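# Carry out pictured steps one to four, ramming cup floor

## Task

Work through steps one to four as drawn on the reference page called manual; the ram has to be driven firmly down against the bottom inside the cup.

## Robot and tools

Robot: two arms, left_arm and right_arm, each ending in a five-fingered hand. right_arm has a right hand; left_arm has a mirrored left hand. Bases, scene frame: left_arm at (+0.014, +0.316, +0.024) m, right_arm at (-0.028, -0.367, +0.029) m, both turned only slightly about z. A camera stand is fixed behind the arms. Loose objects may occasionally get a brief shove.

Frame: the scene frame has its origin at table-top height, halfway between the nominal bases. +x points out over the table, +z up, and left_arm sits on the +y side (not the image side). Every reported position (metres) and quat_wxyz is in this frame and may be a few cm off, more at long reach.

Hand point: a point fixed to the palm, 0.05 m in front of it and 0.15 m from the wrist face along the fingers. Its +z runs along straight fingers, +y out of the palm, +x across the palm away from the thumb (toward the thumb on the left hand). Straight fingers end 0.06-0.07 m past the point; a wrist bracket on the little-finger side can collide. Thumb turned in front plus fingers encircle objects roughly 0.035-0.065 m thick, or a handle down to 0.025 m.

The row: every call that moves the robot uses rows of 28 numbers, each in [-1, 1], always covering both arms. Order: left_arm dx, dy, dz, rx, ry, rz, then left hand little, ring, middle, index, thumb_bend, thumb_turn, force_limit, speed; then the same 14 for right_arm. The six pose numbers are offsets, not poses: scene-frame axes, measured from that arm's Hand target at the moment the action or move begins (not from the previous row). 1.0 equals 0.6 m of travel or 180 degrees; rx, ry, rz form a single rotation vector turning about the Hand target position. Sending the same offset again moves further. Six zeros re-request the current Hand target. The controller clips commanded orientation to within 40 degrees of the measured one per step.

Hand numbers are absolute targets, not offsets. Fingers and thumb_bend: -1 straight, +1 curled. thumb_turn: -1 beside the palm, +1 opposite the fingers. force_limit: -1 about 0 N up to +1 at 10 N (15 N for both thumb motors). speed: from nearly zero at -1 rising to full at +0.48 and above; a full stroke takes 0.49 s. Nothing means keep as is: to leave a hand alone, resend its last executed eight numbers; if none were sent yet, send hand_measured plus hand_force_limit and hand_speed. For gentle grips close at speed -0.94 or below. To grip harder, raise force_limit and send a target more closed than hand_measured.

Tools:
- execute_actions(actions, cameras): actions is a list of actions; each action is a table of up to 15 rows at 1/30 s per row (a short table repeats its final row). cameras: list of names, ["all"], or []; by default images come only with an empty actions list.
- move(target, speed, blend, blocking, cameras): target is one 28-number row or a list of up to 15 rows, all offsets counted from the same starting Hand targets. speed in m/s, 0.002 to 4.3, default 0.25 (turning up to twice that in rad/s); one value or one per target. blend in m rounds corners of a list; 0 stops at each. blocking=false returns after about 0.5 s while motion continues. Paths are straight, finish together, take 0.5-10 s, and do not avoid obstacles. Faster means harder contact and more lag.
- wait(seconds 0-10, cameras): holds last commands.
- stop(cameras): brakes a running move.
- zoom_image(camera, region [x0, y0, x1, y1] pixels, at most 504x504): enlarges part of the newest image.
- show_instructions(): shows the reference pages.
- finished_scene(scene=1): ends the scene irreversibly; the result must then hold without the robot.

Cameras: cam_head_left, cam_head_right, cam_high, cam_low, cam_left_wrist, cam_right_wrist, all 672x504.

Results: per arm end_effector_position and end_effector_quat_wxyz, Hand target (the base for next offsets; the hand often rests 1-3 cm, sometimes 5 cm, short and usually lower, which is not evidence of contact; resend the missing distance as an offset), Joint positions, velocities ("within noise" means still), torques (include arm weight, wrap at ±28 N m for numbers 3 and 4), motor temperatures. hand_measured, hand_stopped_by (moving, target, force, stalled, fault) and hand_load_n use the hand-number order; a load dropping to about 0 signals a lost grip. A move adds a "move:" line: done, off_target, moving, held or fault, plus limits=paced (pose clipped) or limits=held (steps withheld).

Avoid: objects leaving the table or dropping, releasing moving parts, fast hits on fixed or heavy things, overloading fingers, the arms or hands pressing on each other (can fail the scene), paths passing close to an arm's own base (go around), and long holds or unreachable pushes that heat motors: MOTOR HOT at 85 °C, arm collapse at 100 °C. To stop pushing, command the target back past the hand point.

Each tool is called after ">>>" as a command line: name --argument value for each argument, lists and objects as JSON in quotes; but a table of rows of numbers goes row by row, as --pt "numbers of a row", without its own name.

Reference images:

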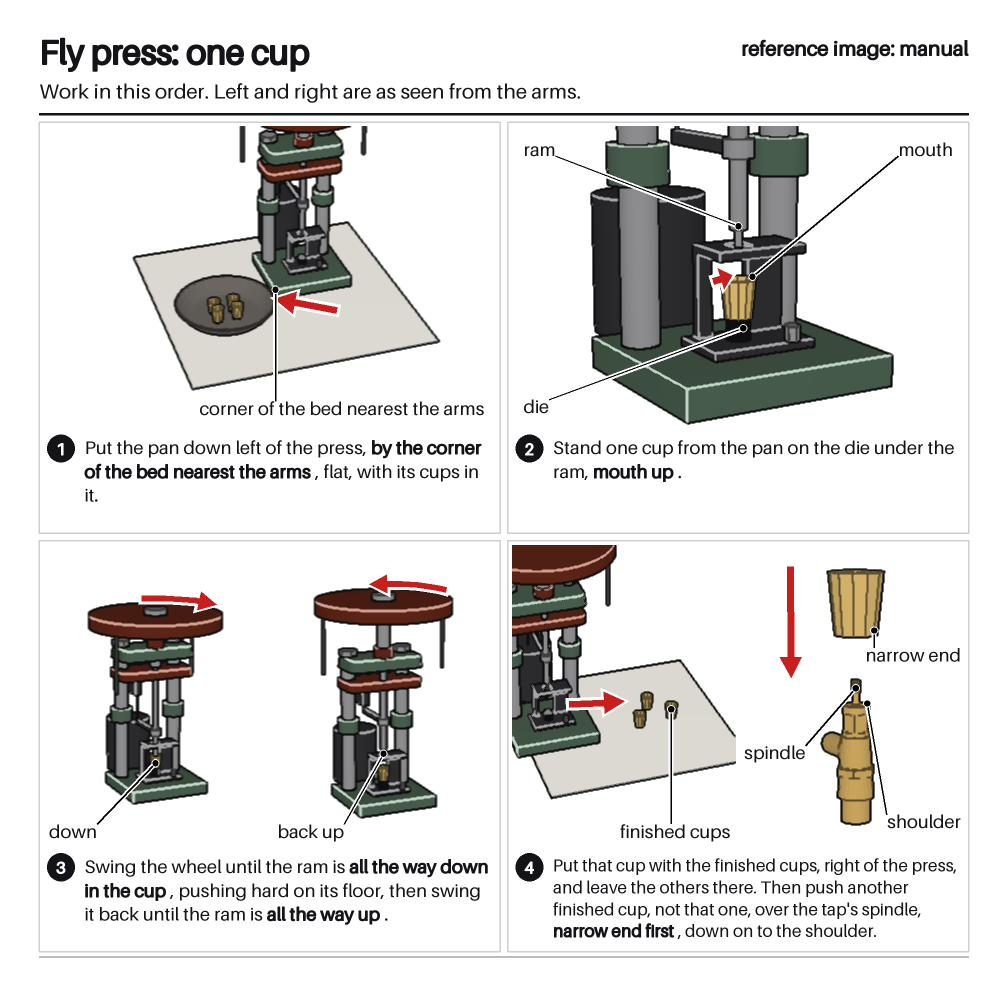

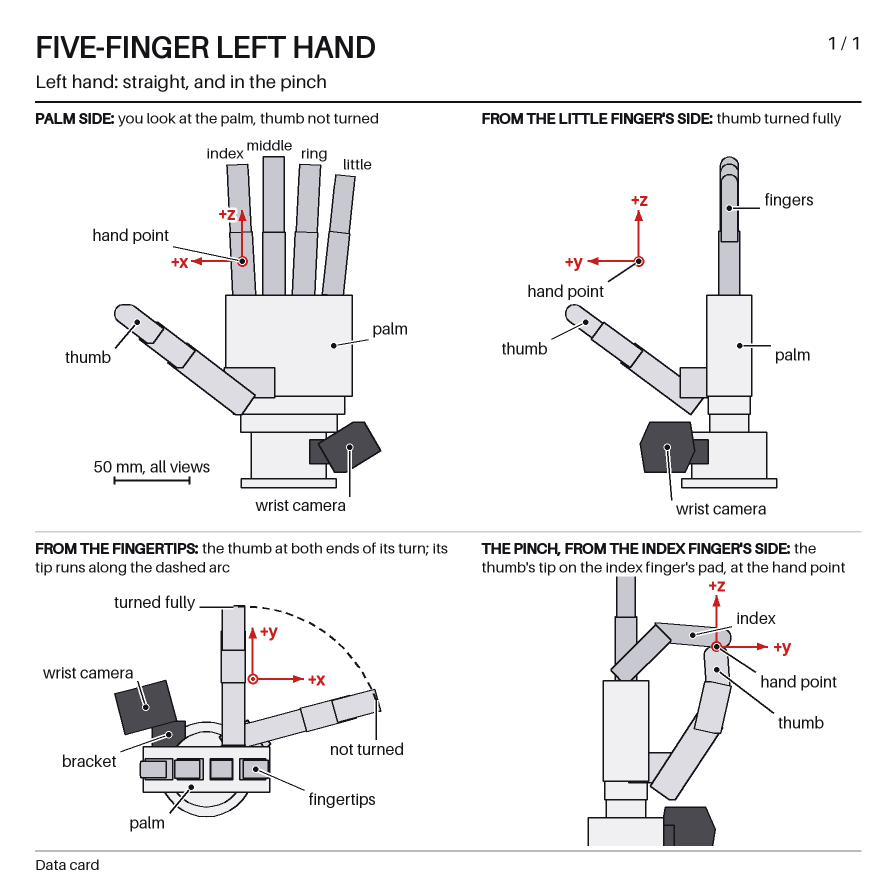

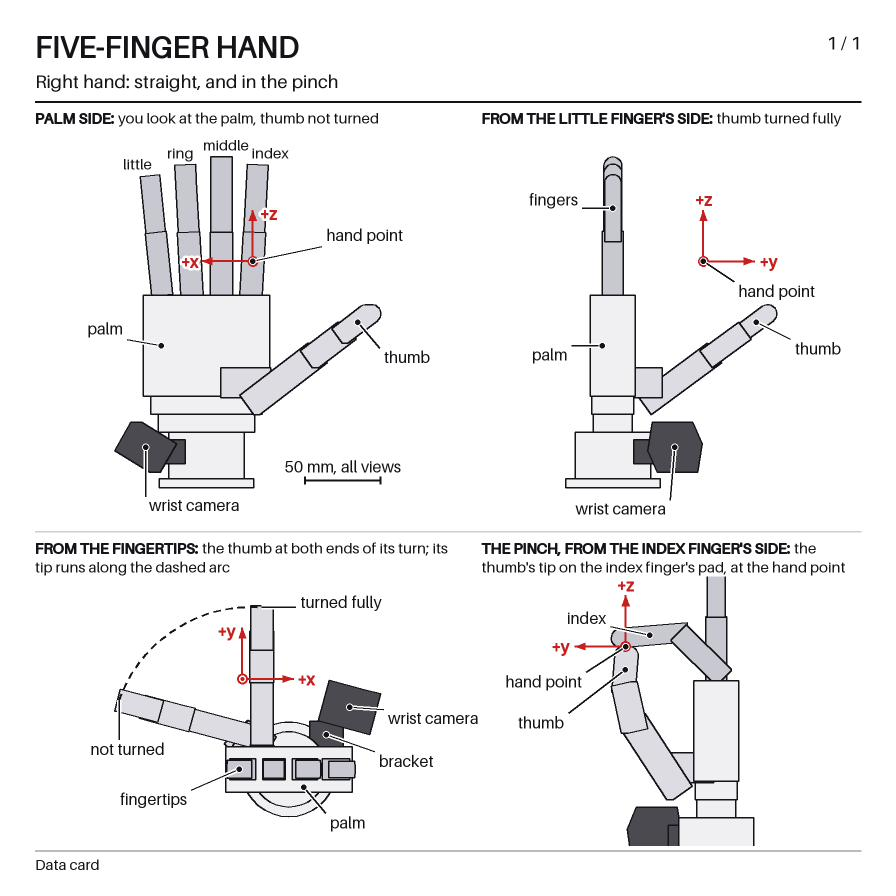

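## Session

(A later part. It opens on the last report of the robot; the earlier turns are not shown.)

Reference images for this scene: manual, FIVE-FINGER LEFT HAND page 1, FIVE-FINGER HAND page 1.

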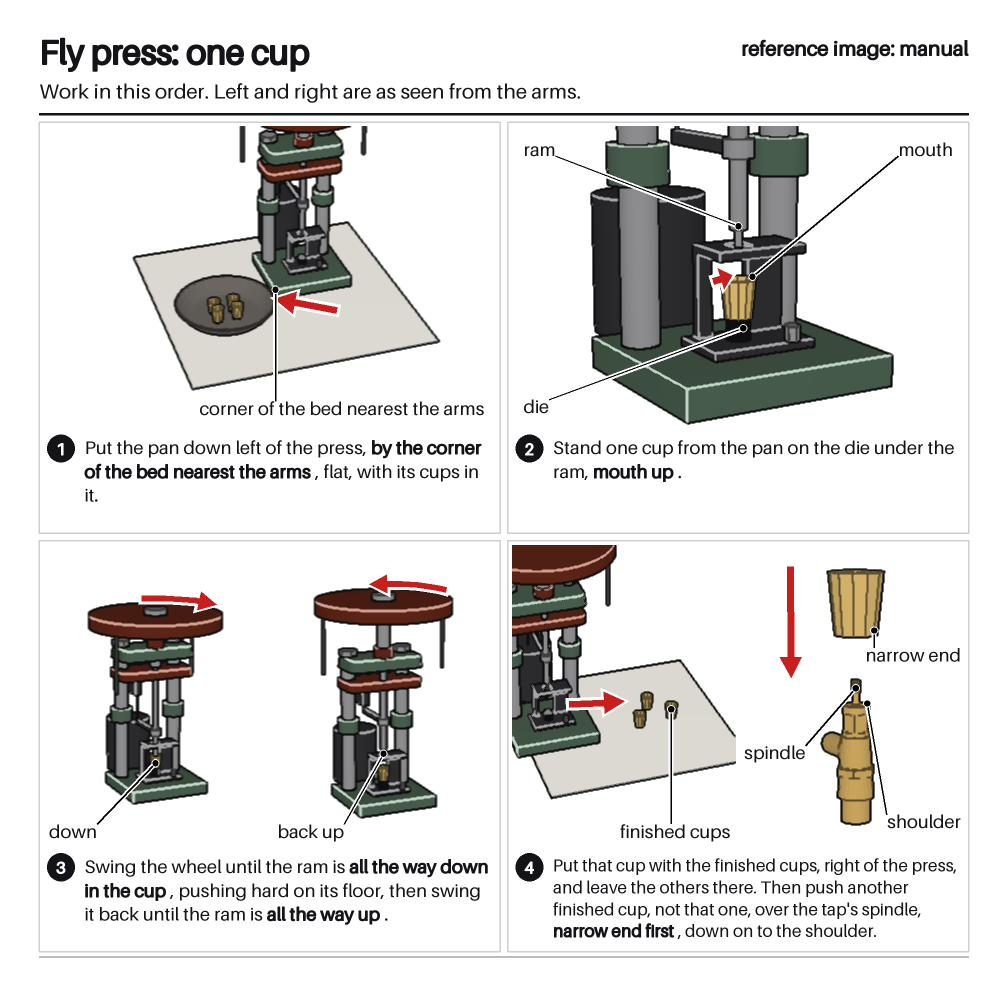

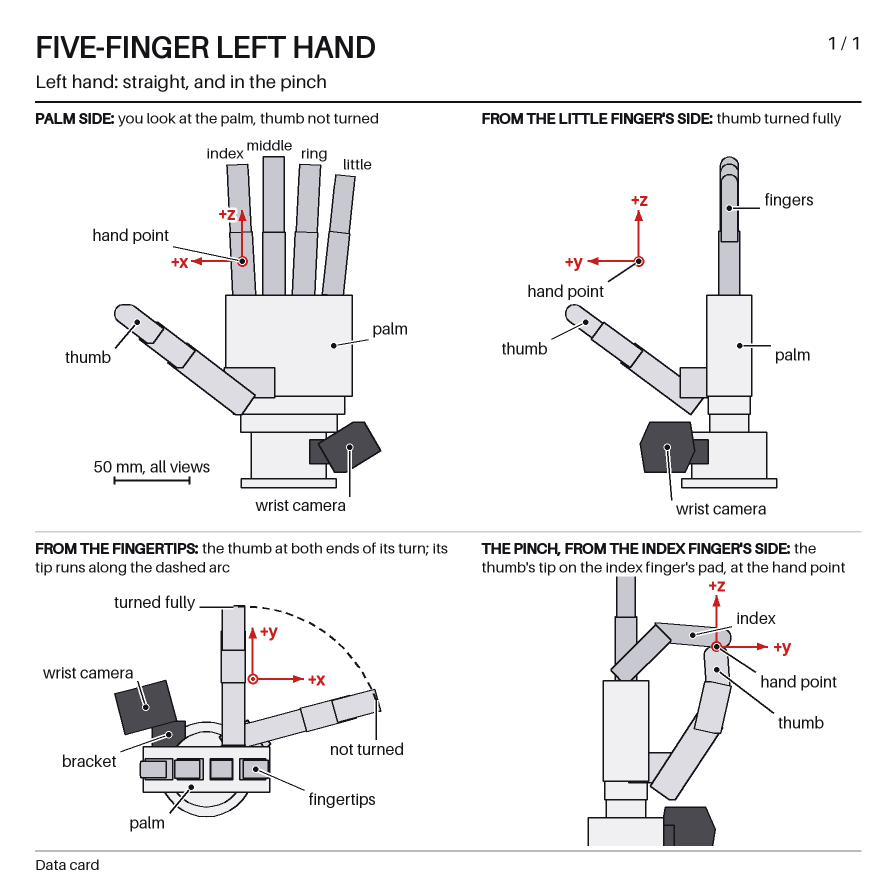

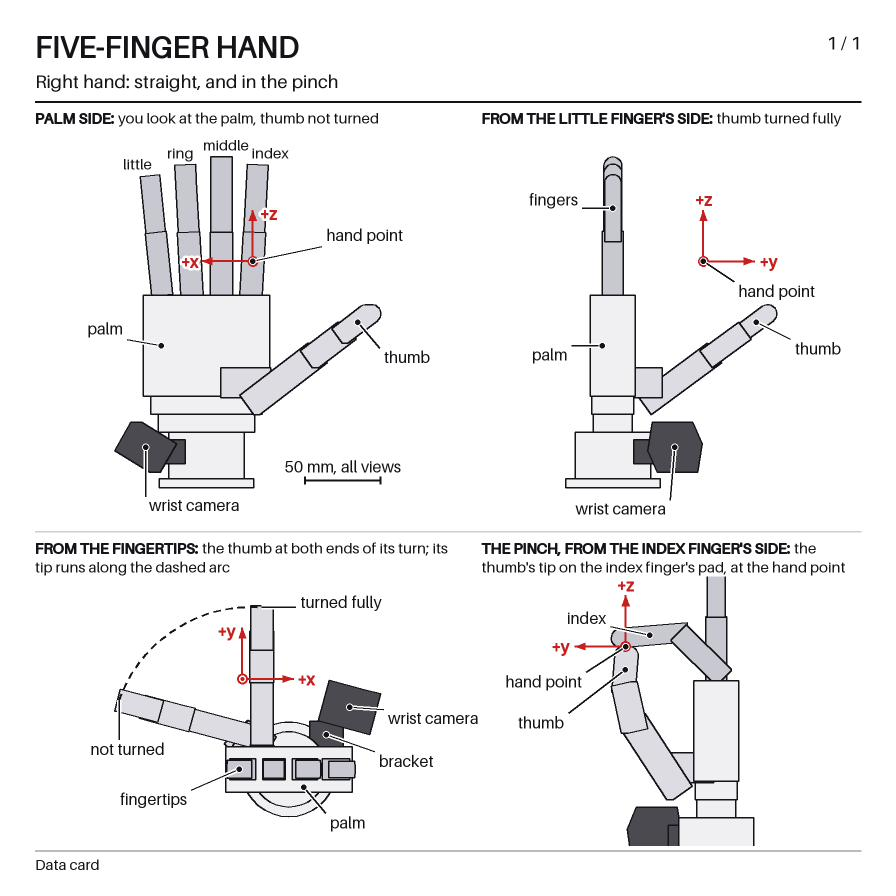

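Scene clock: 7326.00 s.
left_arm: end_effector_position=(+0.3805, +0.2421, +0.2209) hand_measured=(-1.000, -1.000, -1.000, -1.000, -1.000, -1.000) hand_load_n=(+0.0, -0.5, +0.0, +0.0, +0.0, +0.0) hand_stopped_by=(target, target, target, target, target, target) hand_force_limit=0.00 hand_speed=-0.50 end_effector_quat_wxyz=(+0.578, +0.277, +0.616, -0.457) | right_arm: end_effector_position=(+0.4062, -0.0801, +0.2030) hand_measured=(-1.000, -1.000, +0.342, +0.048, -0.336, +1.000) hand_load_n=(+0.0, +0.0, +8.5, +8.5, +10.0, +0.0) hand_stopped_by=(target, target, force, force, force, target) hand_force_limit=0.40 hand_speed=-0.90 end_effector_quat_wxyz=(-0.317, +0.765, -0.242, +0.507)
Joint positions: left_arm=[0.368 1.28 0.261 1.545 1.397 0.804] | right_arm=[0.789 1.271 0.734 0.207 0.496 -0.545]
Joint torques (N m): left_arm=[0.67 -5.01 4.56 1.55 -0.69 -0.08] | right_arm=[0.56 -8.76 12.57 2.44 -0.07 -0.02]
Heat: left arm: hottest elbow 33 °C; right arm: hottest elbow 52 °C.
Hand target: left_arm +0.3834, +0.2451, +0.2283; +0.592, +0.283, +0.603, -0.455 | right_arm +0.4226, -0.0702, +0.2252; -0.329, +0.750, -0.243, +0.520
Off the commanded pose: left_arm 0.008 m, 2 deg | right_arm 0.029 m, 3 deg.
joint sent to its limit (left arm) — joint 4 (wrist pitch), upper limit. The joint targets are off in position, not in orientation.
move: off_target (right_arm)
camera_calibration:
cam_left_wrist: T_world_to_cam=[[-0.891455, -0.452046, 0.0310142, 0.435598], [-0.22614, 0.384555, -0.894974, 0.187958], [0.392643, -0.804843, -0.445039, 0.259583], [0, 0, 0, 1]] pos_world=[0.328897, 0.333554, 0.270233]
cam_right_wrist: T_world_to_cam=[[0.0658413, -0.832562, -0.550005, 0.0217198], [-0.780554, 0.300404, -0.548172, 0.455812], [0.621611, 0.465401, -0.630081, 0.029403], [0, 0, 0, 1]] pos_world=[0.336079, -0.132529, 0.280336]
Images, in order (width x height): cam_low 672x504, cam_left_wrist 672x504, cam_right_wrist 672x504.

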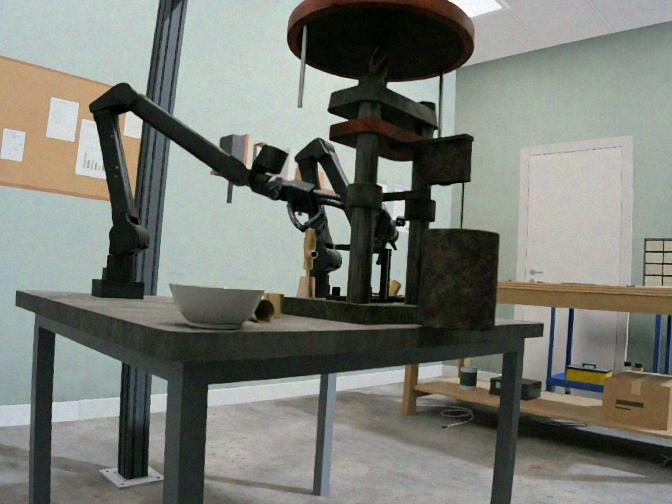

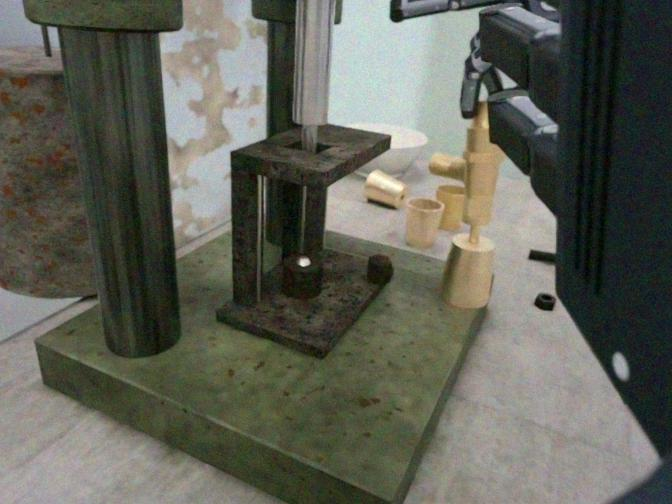

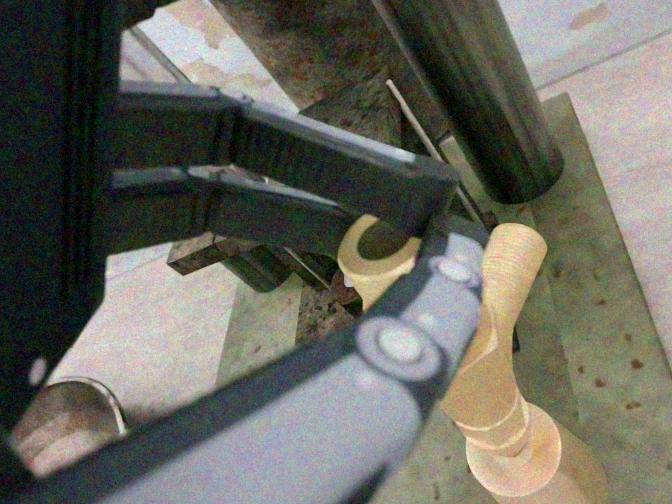

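>>> move --target '[0,0,0,0,0,0,-1,-1,-1,-1,-1,-1,0.0,-0.5,-0.00717,-0.00697,0.05085,0.0133,-0.0137,0,-1,-1,0.4,0.2,-0.2,1.0,0.4,-0.9]' --speed 0.04 --cameras '["cam_left_wrist","cam_low","cam_right_wrist"]'

Scene clock: 7347.90 s.
left_arm: end_effector_position=(+0.3805, +0.2421, +0.2209) hand_measured=(-1.000, -1.000, -1.000, -1.000, -1.000, -1.000) hand_load_n=(+0.0, +0.0, +0.0, +0.0, +0.0, +0.0) hand_stopped_by=(target, target, target, target, target, target) hand_force_limit=0.00 hand_speed=-0.50 end_effector_quat_wxyz=(+0.578, +0.277, +0.616, -0.457) | right_arm: end_effector_position=(+0.4046, -0.0795, +0.2067) hand_measured=(-1.000, -1.000, +0.342, +0.048, -0.336, +1.000) hand_load_n=(+0.0, +0.0, +8.5, +8.0, +10.5, +0.5) hand_stopped_by=(target, target, force, force, force, target) hand_force_limit=0.40 hand_speed=-0.90 end_effector_quat_wxyz=(-0.320, +0.763, -0.241, +0.508)
Joint positions: left_arm=[0.368 1.28 0.261 1.545 1.397 0.804] | right_arm=[0.792 1.262 0.732 0.207 0.496 -0.545]
Joint torques (N m): left_arm=[0.73 -5.01 4.55 1.54 -0.7 -0.07] | right_arm=[0.5 -13.57 12.26 2.44 -0.09 -0.01]
Heat: left arm: hottest elbow 33 °C; right arm: hottest elbow 52 °C.
Hand target: left_arm +0.3834, +0.2451, +0.2283; +0.592, +0.283, +0.603, -0.455 | right_arm +0.4183, -0.0743, +0.2557; -0.349, +0.732, -0.247, +0.531
Off the commanded pose: left_arm 0.008 m, 2 deg | right_arm 0.051 m, 6 deg.
joint sent to its limit (left arm) — joint 4 (wrist pitch), upper limit. The joint targets are off in position, not in orientation.
move: off_target (right_arm)
camera_calibration:
cam_left_wrist: T_world_to_cam=[[-0.891455, -0.452046, 0.0310142, 0.435598], [-0.22614, 0.384555, -0.894974, 0.187958], [0.392643, -0.804843, -0.445039, 0.259583], [0, 0, 0, 1]] pos_world=[0.328897, 0.333554, 0.270233]
cam_right_wrist: T_world_to_cam=[[0.071418, -0.82939, -0.554087, 0.0232871], [-0.778433, 0.300983, -0.550864, 0.456153], [0.623651, 0.470661, -0.624129, 0.030696], [0, 0, 0, 1]] pos_world=[0.334278, -0.132428, 0.283339]
Images, in order (width x height): cam_low 672x504, cam_left_wrist 672x504, cam_right_wrist 672x504.

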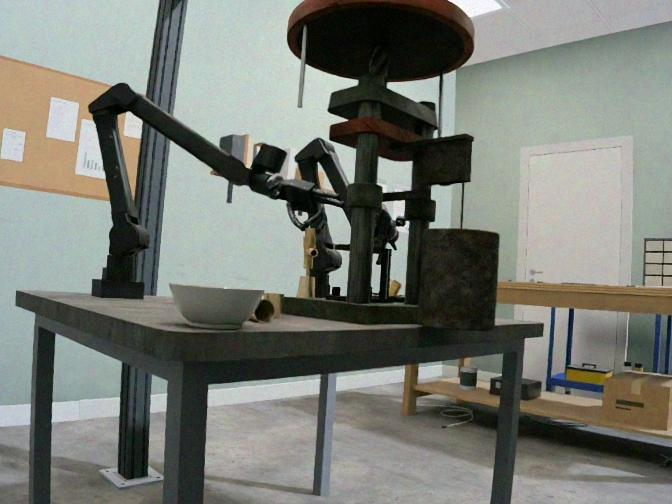

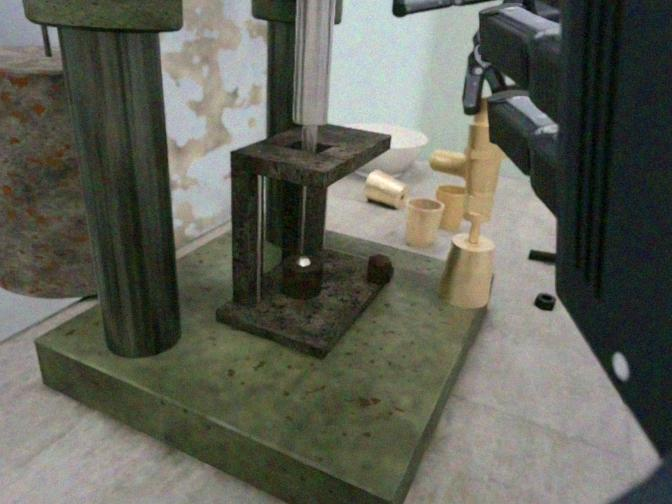

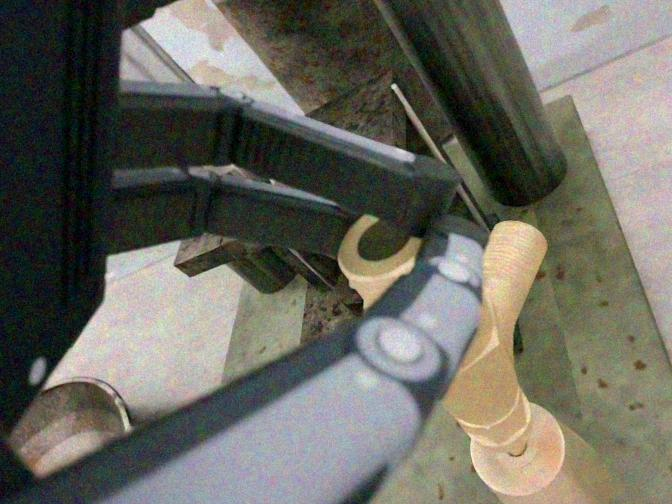

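>>> zoom_image --camera "cam_right_wrist" --region '[480, 410, 550, 480]'

>>> zoom_image --camera "cam_left_wrist" --region '[435, 190, 505, 260]'

>>> zoom_image --camera "cam_low" --region '[288, 240, 328, 300]'

Scaled by 7.200.

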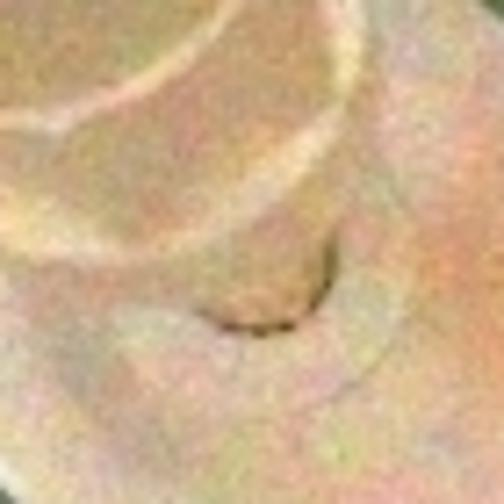

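Scaled by 7.200.

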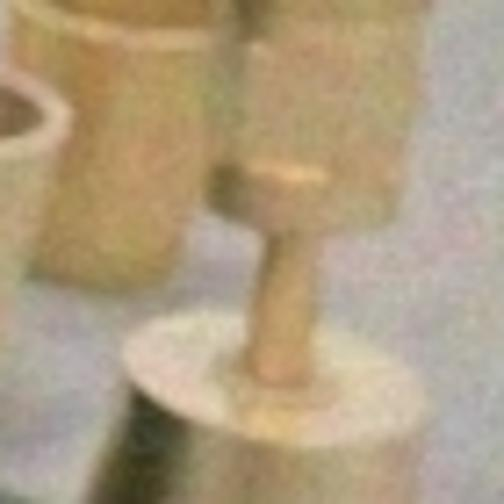

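Scaled by 8.400.

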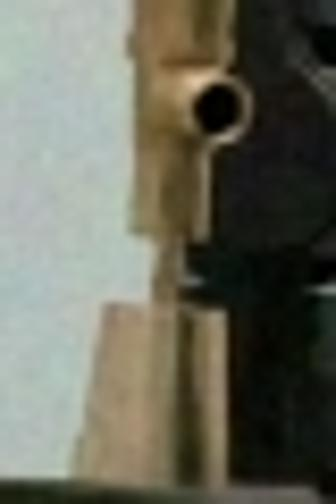

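>>> zoom_image --camera "cam_low" --region '[294, 222, 326, 254]'

>>> zoom_image --camera "cam_low" --region '[294, 250, 326, 282]'

>>> zoom_image --camera "cam_left_wrist" --region '[450, 120, 510, 180]'

>>> zoom_image --camera "cam_left_wrist" --region '[450, 170, 510, 230]'

Scaled by 15.750.

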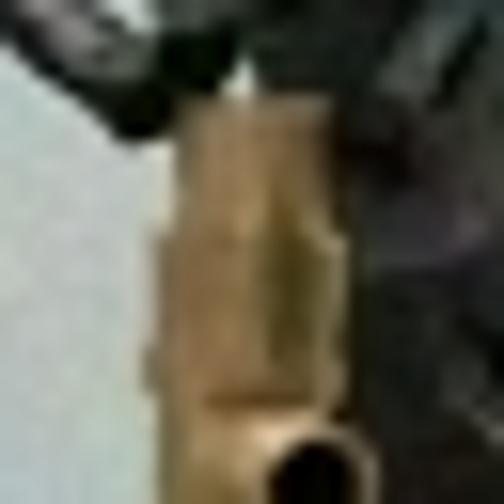

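Scaled by 15.750.

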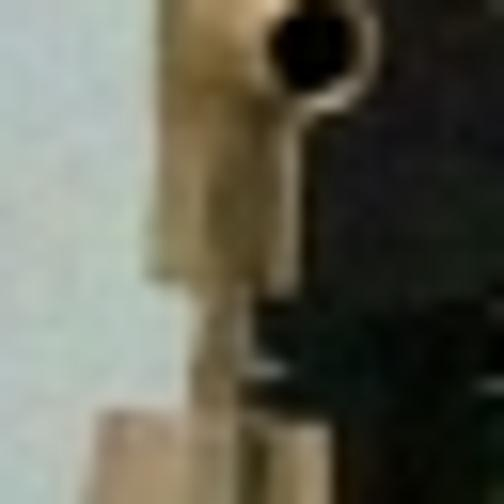

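Scaled by 8.400.

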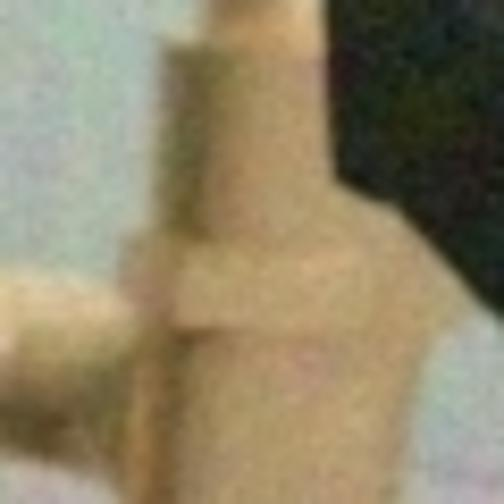

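Scaled by 8.400.

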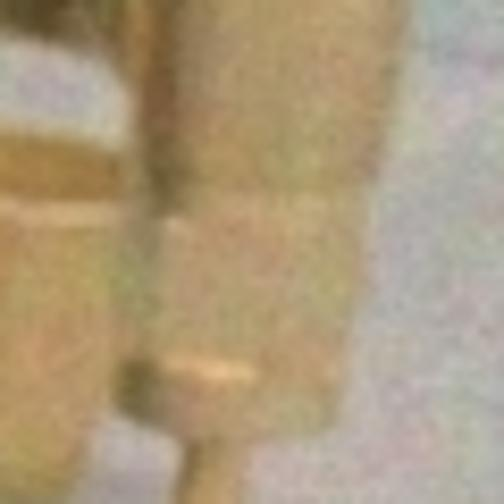

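>>> zoom_image --camera "cam_low" --region '[330, 190, 440, 310]'

>>> zoom_image --camera "cam_low" --region '[400, 225, 520, 345]'

>>> zoom_image --camera "cam_left_wrist" --region '[40, 20, 400, 360]'

Scaled by 4.200.

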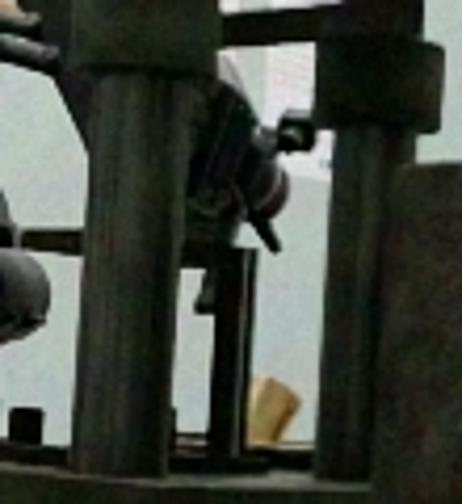

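Scaled by 4.200.

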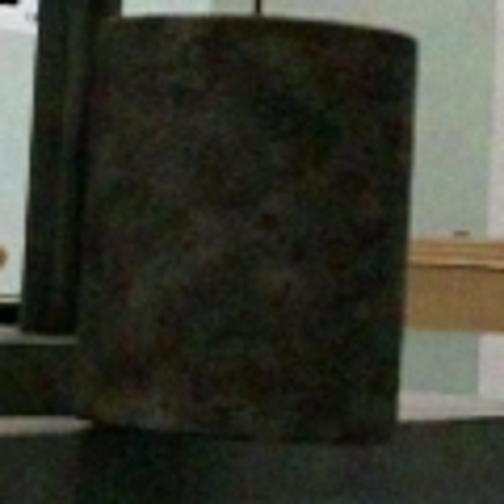

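Scaled by 1.400.

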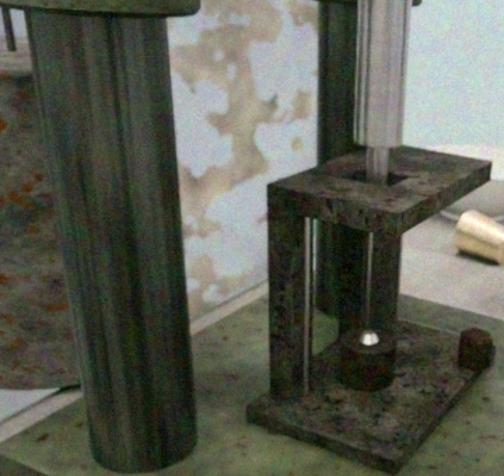

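>>> zoom_image --camera "cam_left_wrist" --region '[430, 225, 510, 315]'

>>> zoom_image --camera "cam_left_wrist" --region '[360, 160, 470, 260]'

>>> zoom_image --camera "cam_low" --region '[290, 265, 350, 325]'

Scaled by 5.600.

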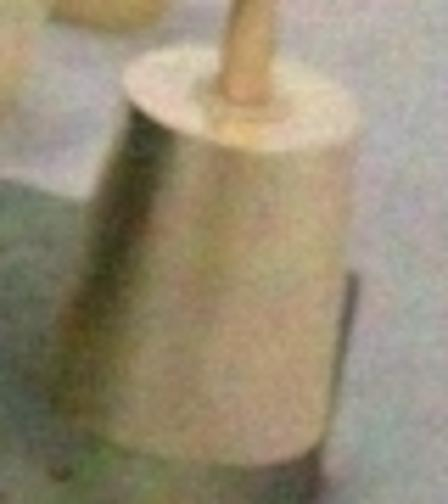

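Scaled by 4.582.

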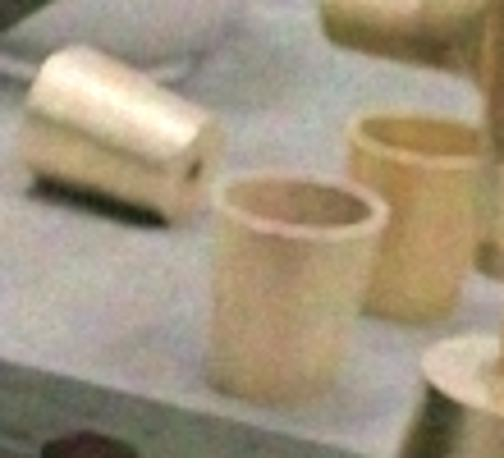

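Scaled by 8.400.

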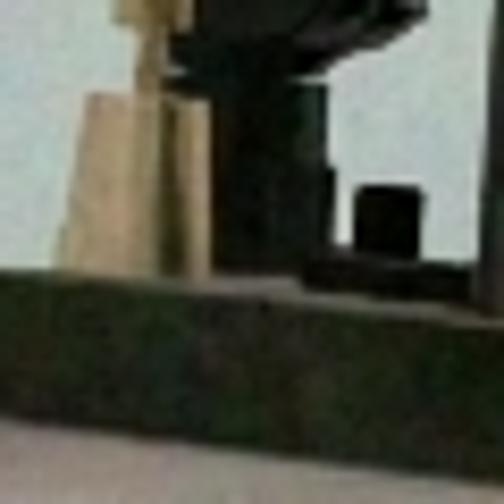

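>>> zoom_image --camera "cam_left_wrist" --region '[220, 140, 390, 310]'

>>> zoom_image --camera "cam_left_wrist" --region '[280, 0, 350, 140]'

>>> zoom_image --camera "cam_left_wrist" --region '[440, 170, 520, 250]'

Scaled by 2.965.

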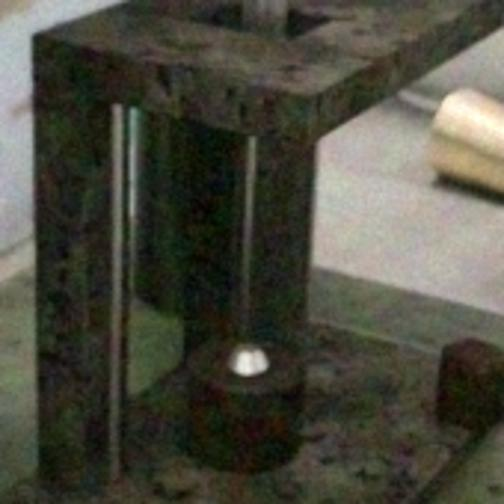

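Scaled by 3.600.

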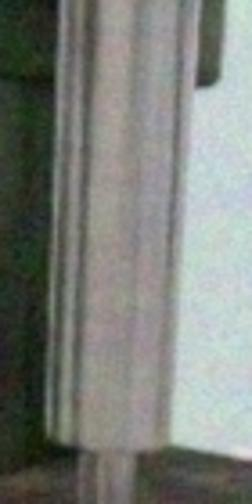

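Scaled by 6.300.

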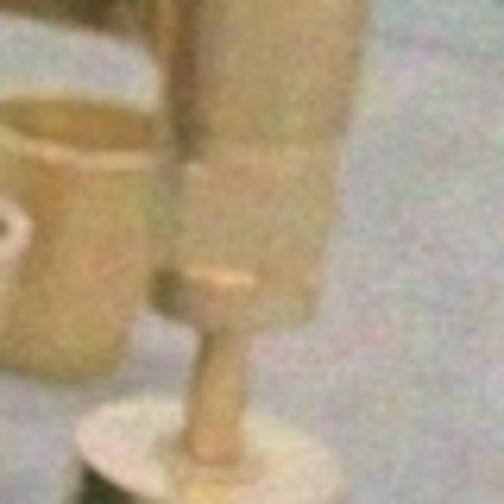

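>>> zoom_image --camera "cam_right_wrist" --region '[360, 0, 600, 240]'

>>> zoom_image --camera "cam_right_wrist" --region '[320, 200, 580, 480]'

Scaled by 2.100.

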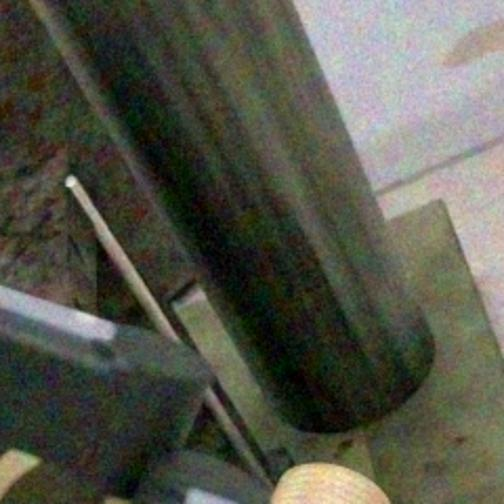

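Scaled by 1.800.

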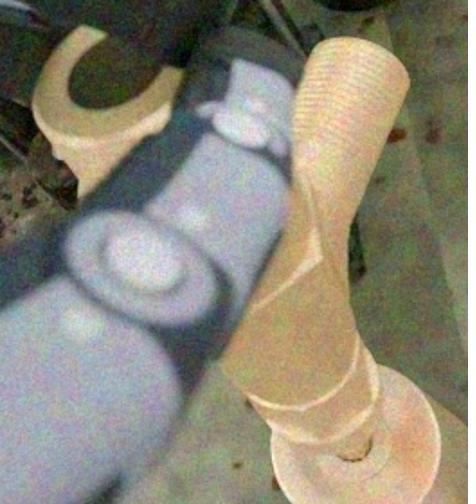

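>>> move --target '[0,0,0,0,0,0,-1,-1,-1,-1,-1,-1,0.0,-0.5,-0.00239,-0.00232,0.01695,0.00444,-0.00456,0,-1,-1,0.4,0.2,-0.2,1.0,0.4,-0.9]' --speed 0.04 --cameras '["cam_left_wrist","cam_low","cam_right_wrist"]'

>>> zoom_image --camera "cam_left_wrist" --region '[435, 190, 505, 260]'

>>> zoom_image --camera "cam_right_wrist" --region '[480, 410, 550, 480]'

Scene clock: 7570.73 s.
left_arm: end_effector_position=(+0.3805, +0.2421, +0.2209) hand_measured=(-1.000, -1.000, -1.000, -1.000, -1.000, -1.000) hand_load_n=(+0.0, +0.0, +0.0, +0.0, +0.0, +0.5) hand_stopped_by=(target, target, target, target, target, target) hand_force_limit=0.00 hand_speed=-0.50 end_effector_quat_wxyz=(+0.578, +0.277, +0.616, -0.457) | right_arm: end_effector_position=(+0.4038, -0.0802, +0.2171) hand_measured=(-1.000, -1.000, +0.342, +0.048, -0.336, +1.000) hand_load_n=(+0.0, +0.0, +8.0, +8.0, +10.5, +0.5) hand_stopped_by=(target, target, force, force, force, target) hand_force_limit=0.40 hand_speed=-0.90 end_effector_quat_wxyz=(-0.328, +0.756, -0.242, +0.512)
Joint positions: left_arm=[0.368 1.28 0.261 1.545 1.397 0.804] | right_arm=[0.792 1.241 0.732 0.207 0.496 -0.545]
Joint torques (N m): left_arm=[0.67 -4.95 4.56 1.57 -0.69 -0.07] | right_arm=[0.5 -12.98 12.36 2.35 -0.1 -0.01]
Heat: left arm: hottest elbow 33 °C; right arm: hottest elbow 52 °C.
Hand target: left_arm +0.3834, +0.2451, +0.2283; +0.592, +0.283, +0.603, -0.455 | right_arm +0.4169, -0.0757, +0.2658; -0.356, +0.725, -0.248, +0.534
Off the commanded pose: left_arm 0.008 m, 2 deg | right_arm 0.051 m, 6 deg.
joint sent to its limit (left arm) — joint 4 (wrist pitch), upper limit. The joint targets are off in position, not in orientation.
move: off_target (right_arm)
camera_calibration:
cam_left_wrist: T_world_to_cam=[[-0.891455, -0.452046, 0.0310142, 0.435598], [-0.22614, 0.384555, -0.894974, 0.187958], [0.392643, -0.804843, -0.445039, 0.259583], [0, 0, 0, 1]] pos_world=[0.328897, 0.333554, 0.270233]
cam_right_wrist: T_world_to_cam=[[0.0799559, -0.820966, -0.565351, 0.0280643], [-0.769936, 0.309358, -0.558119, 0.460302], [0.633093, 0.479909, -0.607356, 0.0314142], [0, 0, 0, 1]] pos_world=[0.332271, -0.134434, 0.291849]
Images, in order (width x height): cam_low 672x504, cam_left_wrist 672x504, cam_right_wrist 672x504.

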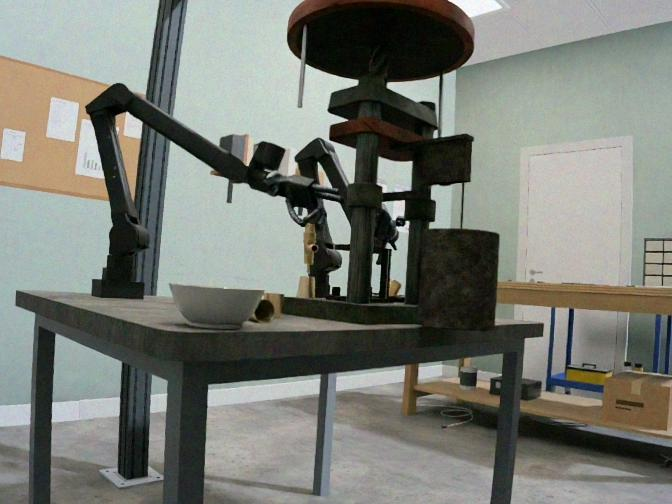

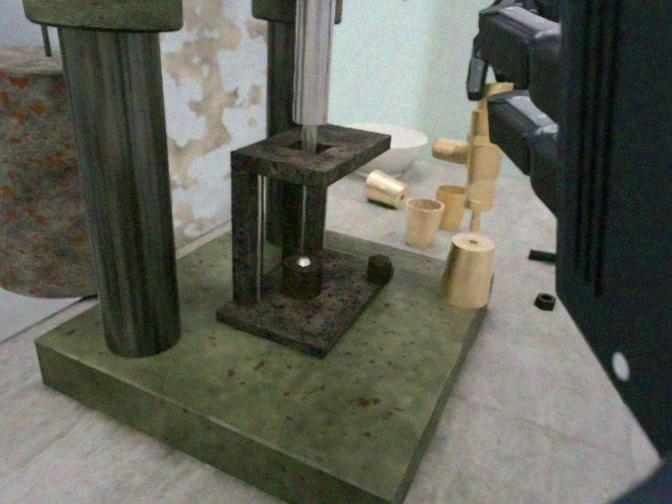

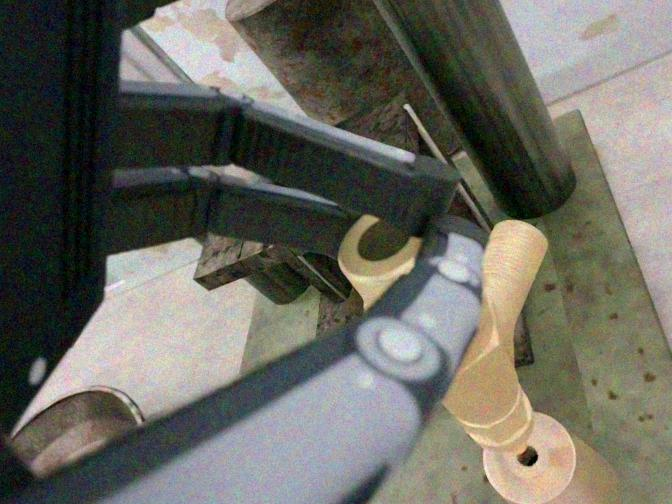

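Scaled by 7.200.

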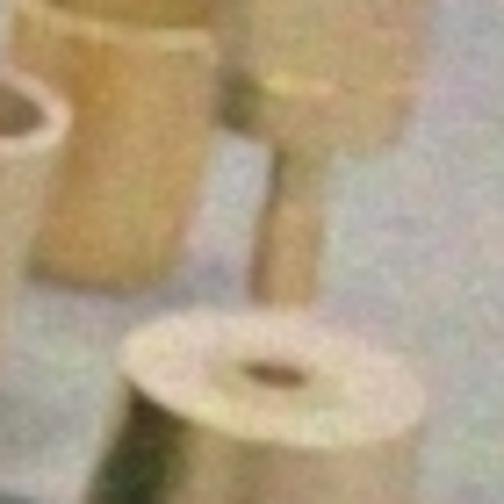

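Scaled by 7.200.

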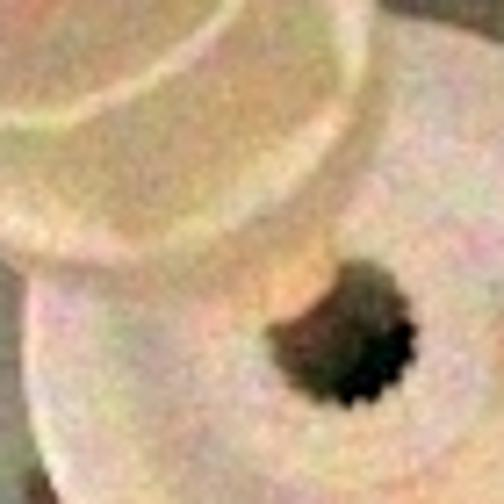

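>>> move --target '[0,0,0,0,0,0,-1,-1,-1,-1,-1,-1,0.0,-0.5,0.00475,-0.0167,0.00175,-0.04722,-0.01246,0.00864,-1,-1,0.4,0.2,-0.2,1.0,0.4,-0.9]' --speed 0.05

Scene clock: 7590.27 s.
left_arm: end_effector_position=(+0.3805, +0.2421, +0.2209) hand_measured=(-1.000, -1.000, -1.000, -1.000, -1.000, -1.000) hand_load_n=(+0.0, +0.0, +0.0, +0.0, +0.0, +0.0) hand_stopped_by=(target, target, target, target, target, target) hand_force_limit=0.00 hand_speed=-0.50 end_effector_quat_wxyz=(+0.578, +0.277, +0.616, -0.457) | right_arm: end_effector_position=(+0.4067, -0.0886, +0.2204) hand_measured=(-1.000, -1.000, +0.342, +0.048, -0.336, +1.000) hand_load_n=(+0.0, +0.0, +8.5, +8.0, +10.0, +0.0) hand_stopped_by=(target, target, force, force, force, target) hand_force_limit=0.40 hand_speed=-0.90 end_effector_quat_wxyz=(-0.293, +0.771, -0.191, +0.533)
Joint positions: left_arm=[0.368 1.28 0.261 1.545 1.397 0.804] | right_arm=[0.792 1.239 0.732 0.207 0.496 -0.68]
Joint torques (N m): left_arm=[0.67 -5.01 4.55 1.54 -0.7 -0.07] | right_arm=[0.62 -12.81 12.12 2.61 -0.03 -0.24]
Heat: left arm: hottest elbow 33 °C; right arm: hottest elbow 52 °C.
Hand target: left_arm +0.3834, +0.2451, +0.2283; +0.592, +0.283, +0.603, -0.455 | right_arm +0.4197, -0.0858, +0.2669; -0.314, +0.742, -0.191, +0.560
Off the commanded pose: left_arm 0.008 m, 2 deg | right_arm 0.048 m, 5 deg.
joint sent to its limit (left arm) — joint 4 (wrist pitch), upper limit. The joint targets are off in position, not in orientation.
move: off_target (right_arm)

>>> move --target '[0,0,0,0,0,0,-1,-1,-1,-1,-1,-1,0.0,-0.5,0.01965,0.01928,0.0496,0.03053,-0.03114,0,-1,-1,0.4,0.2,-0.2,1.0,0.4,-0.9]' --speed 0.05

Scene clock: 7599.70 s.
left_arm: end_effector_position=(+0.3805, +0.2421, +0.2209) hand_measured=(-1.000, -1.000, -1.000, -1.000, -1.000, -1.000) hand_load_n=(+0.0, +0.0, +0.0, +0.0, +0.0, +0.0) hand_stopped_by=(target, target, target, target, target, target) hand_force_limit=0.00 hand_speed=-0.50 end_effector_quat_wxyz=(+0.578, +0.277, +0.616, -0.457) | right_arm: end_effector_position=(+0.4158, -0.0796, +0.2427) hand_measured=(-1.000, -1.000, +0.342, +0.048, -0.336, +1.000) hand_load_n=(+0.0, +0.0, +8.0, +8.0, +10.0, +0.5) hand_stopped_by=(target, target, force, force, force, target) hand_force_limit=0.40 hand_speed=-0.90 end_effector_quat_wxyz=(-0.328, +0.739, -0.199, +0.554)
Joint positions: left_arm=[0.368 1.28 0.261 1.545 1.397 0.804] | right_arm=[0.792 1.239 0.732 0.311 0.496 -0.68]
Joint torques (N m): left_arm=[0.67 -5.01 4.56 1.54 -0.7 -0.08] | right_arm=[0.56 -12.45 12.45 4.14 -0.08 -0.24]
Heat: left arm: hottest elbow 33 °C; right arm: hottest elbow 52 °C.
Hand target: left_arm +0.3834, +0.2451, +0.2283; +0.592, +0.283, +0.603, -0.455 | right_arm +0.4315, -0.0742, +0.2966; -0.358, +0.698, -0.202, +0.586
Off the commanded pose: left_arm 0.008 m, 2 deg | right_arm 0.056 m, 7 deg.
joint sent to its limit (left arm) — joint 4 (wrist pitch), upper limit. The joint targets are off in position, not in orientation.
move: off_target (right_arm)

>>> move --target '[0,0,0,0,0,0,-1,-1,-1,-1,-1,-1,0.0,-0.5,-0.04425,0.06333,0,0,0,0.02706,-1,-1,0.4,0.2,-0.2,1.0,0.4,-0.9]' --speed 0.05 --cameras '["cam_left_wrist","cam_low","cam_right_wrist"]'

Scene clock: 7606.63 s.
left_arm: end_effector_position=(+0.3805, +0.2421, +0.2209) hand_measured=(-1.000, -1.000, -1.000, -1.000, -1.000, -1.000) hand_load_n=(+0.0, +0.0, +0.0, +0.0, +0.0, +0.0) hand_stopped_by=(target, target, target, target, target, target) hand_force_limit=0.00 hand_speed=-0.50 end_effector_quat_wxyz=(+0.578, +0.277, +0.616, -0.457) | right_arm: end_effector_position=(+0.3945, -0.0491, +0.2427) hand_measured=(-1.000, -1.000, +0.342, +0.048, -0.336, +1.000) hand_load_n=(+0.0, +0.0, +8.5, +8.0, +10.0, +0.5) hand_stopped_by=(target, target, force, force, force, target) hand_force_limit=0.40 hand_speed=-0.90 end_effector_quat_wxyz=(-0.347, +0.745, -0.173, +0.542)
Joint positions: left_arm=[0.368 1.28 0.261 1.545 1.397 0.804] | right_arm=[0.862 1.239 0.732 0.311 0.496 -0.68]
Joint torques (N m): left_arm=[0.67 -5.07 4.55 1.57 -0.7 -0.08] | right_arm=[1.79 -12.4 12.48 4.14 -0.11 -0.22]
Heat: left arm: hottest elbow 33 °C; right arm: hottest elbow 52 °C.
Hand target: left_arm +0.3834, +0.2451, +0.2283; +0.592, +0.283, +0.603, -0.455 | right_arm +0.4050, -0.0362, +0.2966; -0.382, +0.706, -0.172, +0.570
Off the commanded pose: left_arm 0.008 m, 2 deg | right_arm 0.056 m, 7 deg.
joint sent to its limit (left arm) — joint 4 (wrist pitch), upper limit. The joint targets are off in position, not in orientation.
move: off_target (right_arm)
camera_calibration:
cam_left_wrist: T_world_to_cam=[[-0.891455, -0.452046, 0.0310142, 0.435598], [-0.22614, 0.384555, -0.894974, 0.187958], [0.392643, -0.804843, -0.445039, 0.259583], [0, 0, 0, 1]] pos_world=[0.328897, 0.333554, 0.270233]
cam_right_wrist: T_world_to_cam=[[0.222835, -0.832326, -0.507521, -0.00206247], [-0.727526, 0.204544, -0.65488, 0.459416], [0.648884, 0.515165, -0.55996, 0.0219431], [0, 0, 0, 1]] pos_world=[0.320458, -0.106992, 0.312103]
Images, in order (width x height): cam_low 672x504, cam_left_wrist 672x504, cam_right_wrist 672x504.

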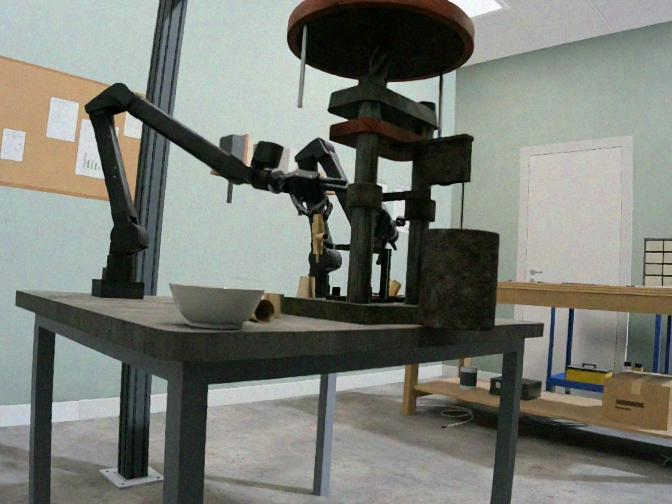

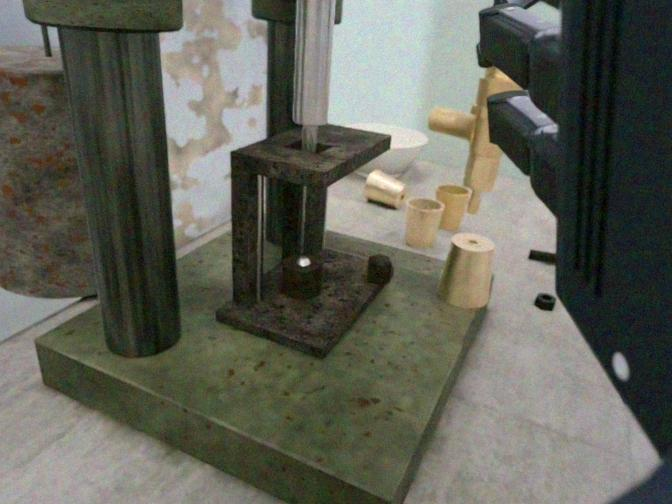

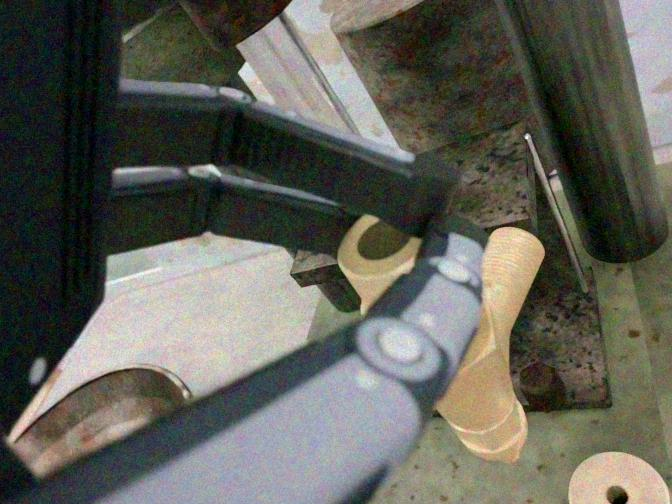

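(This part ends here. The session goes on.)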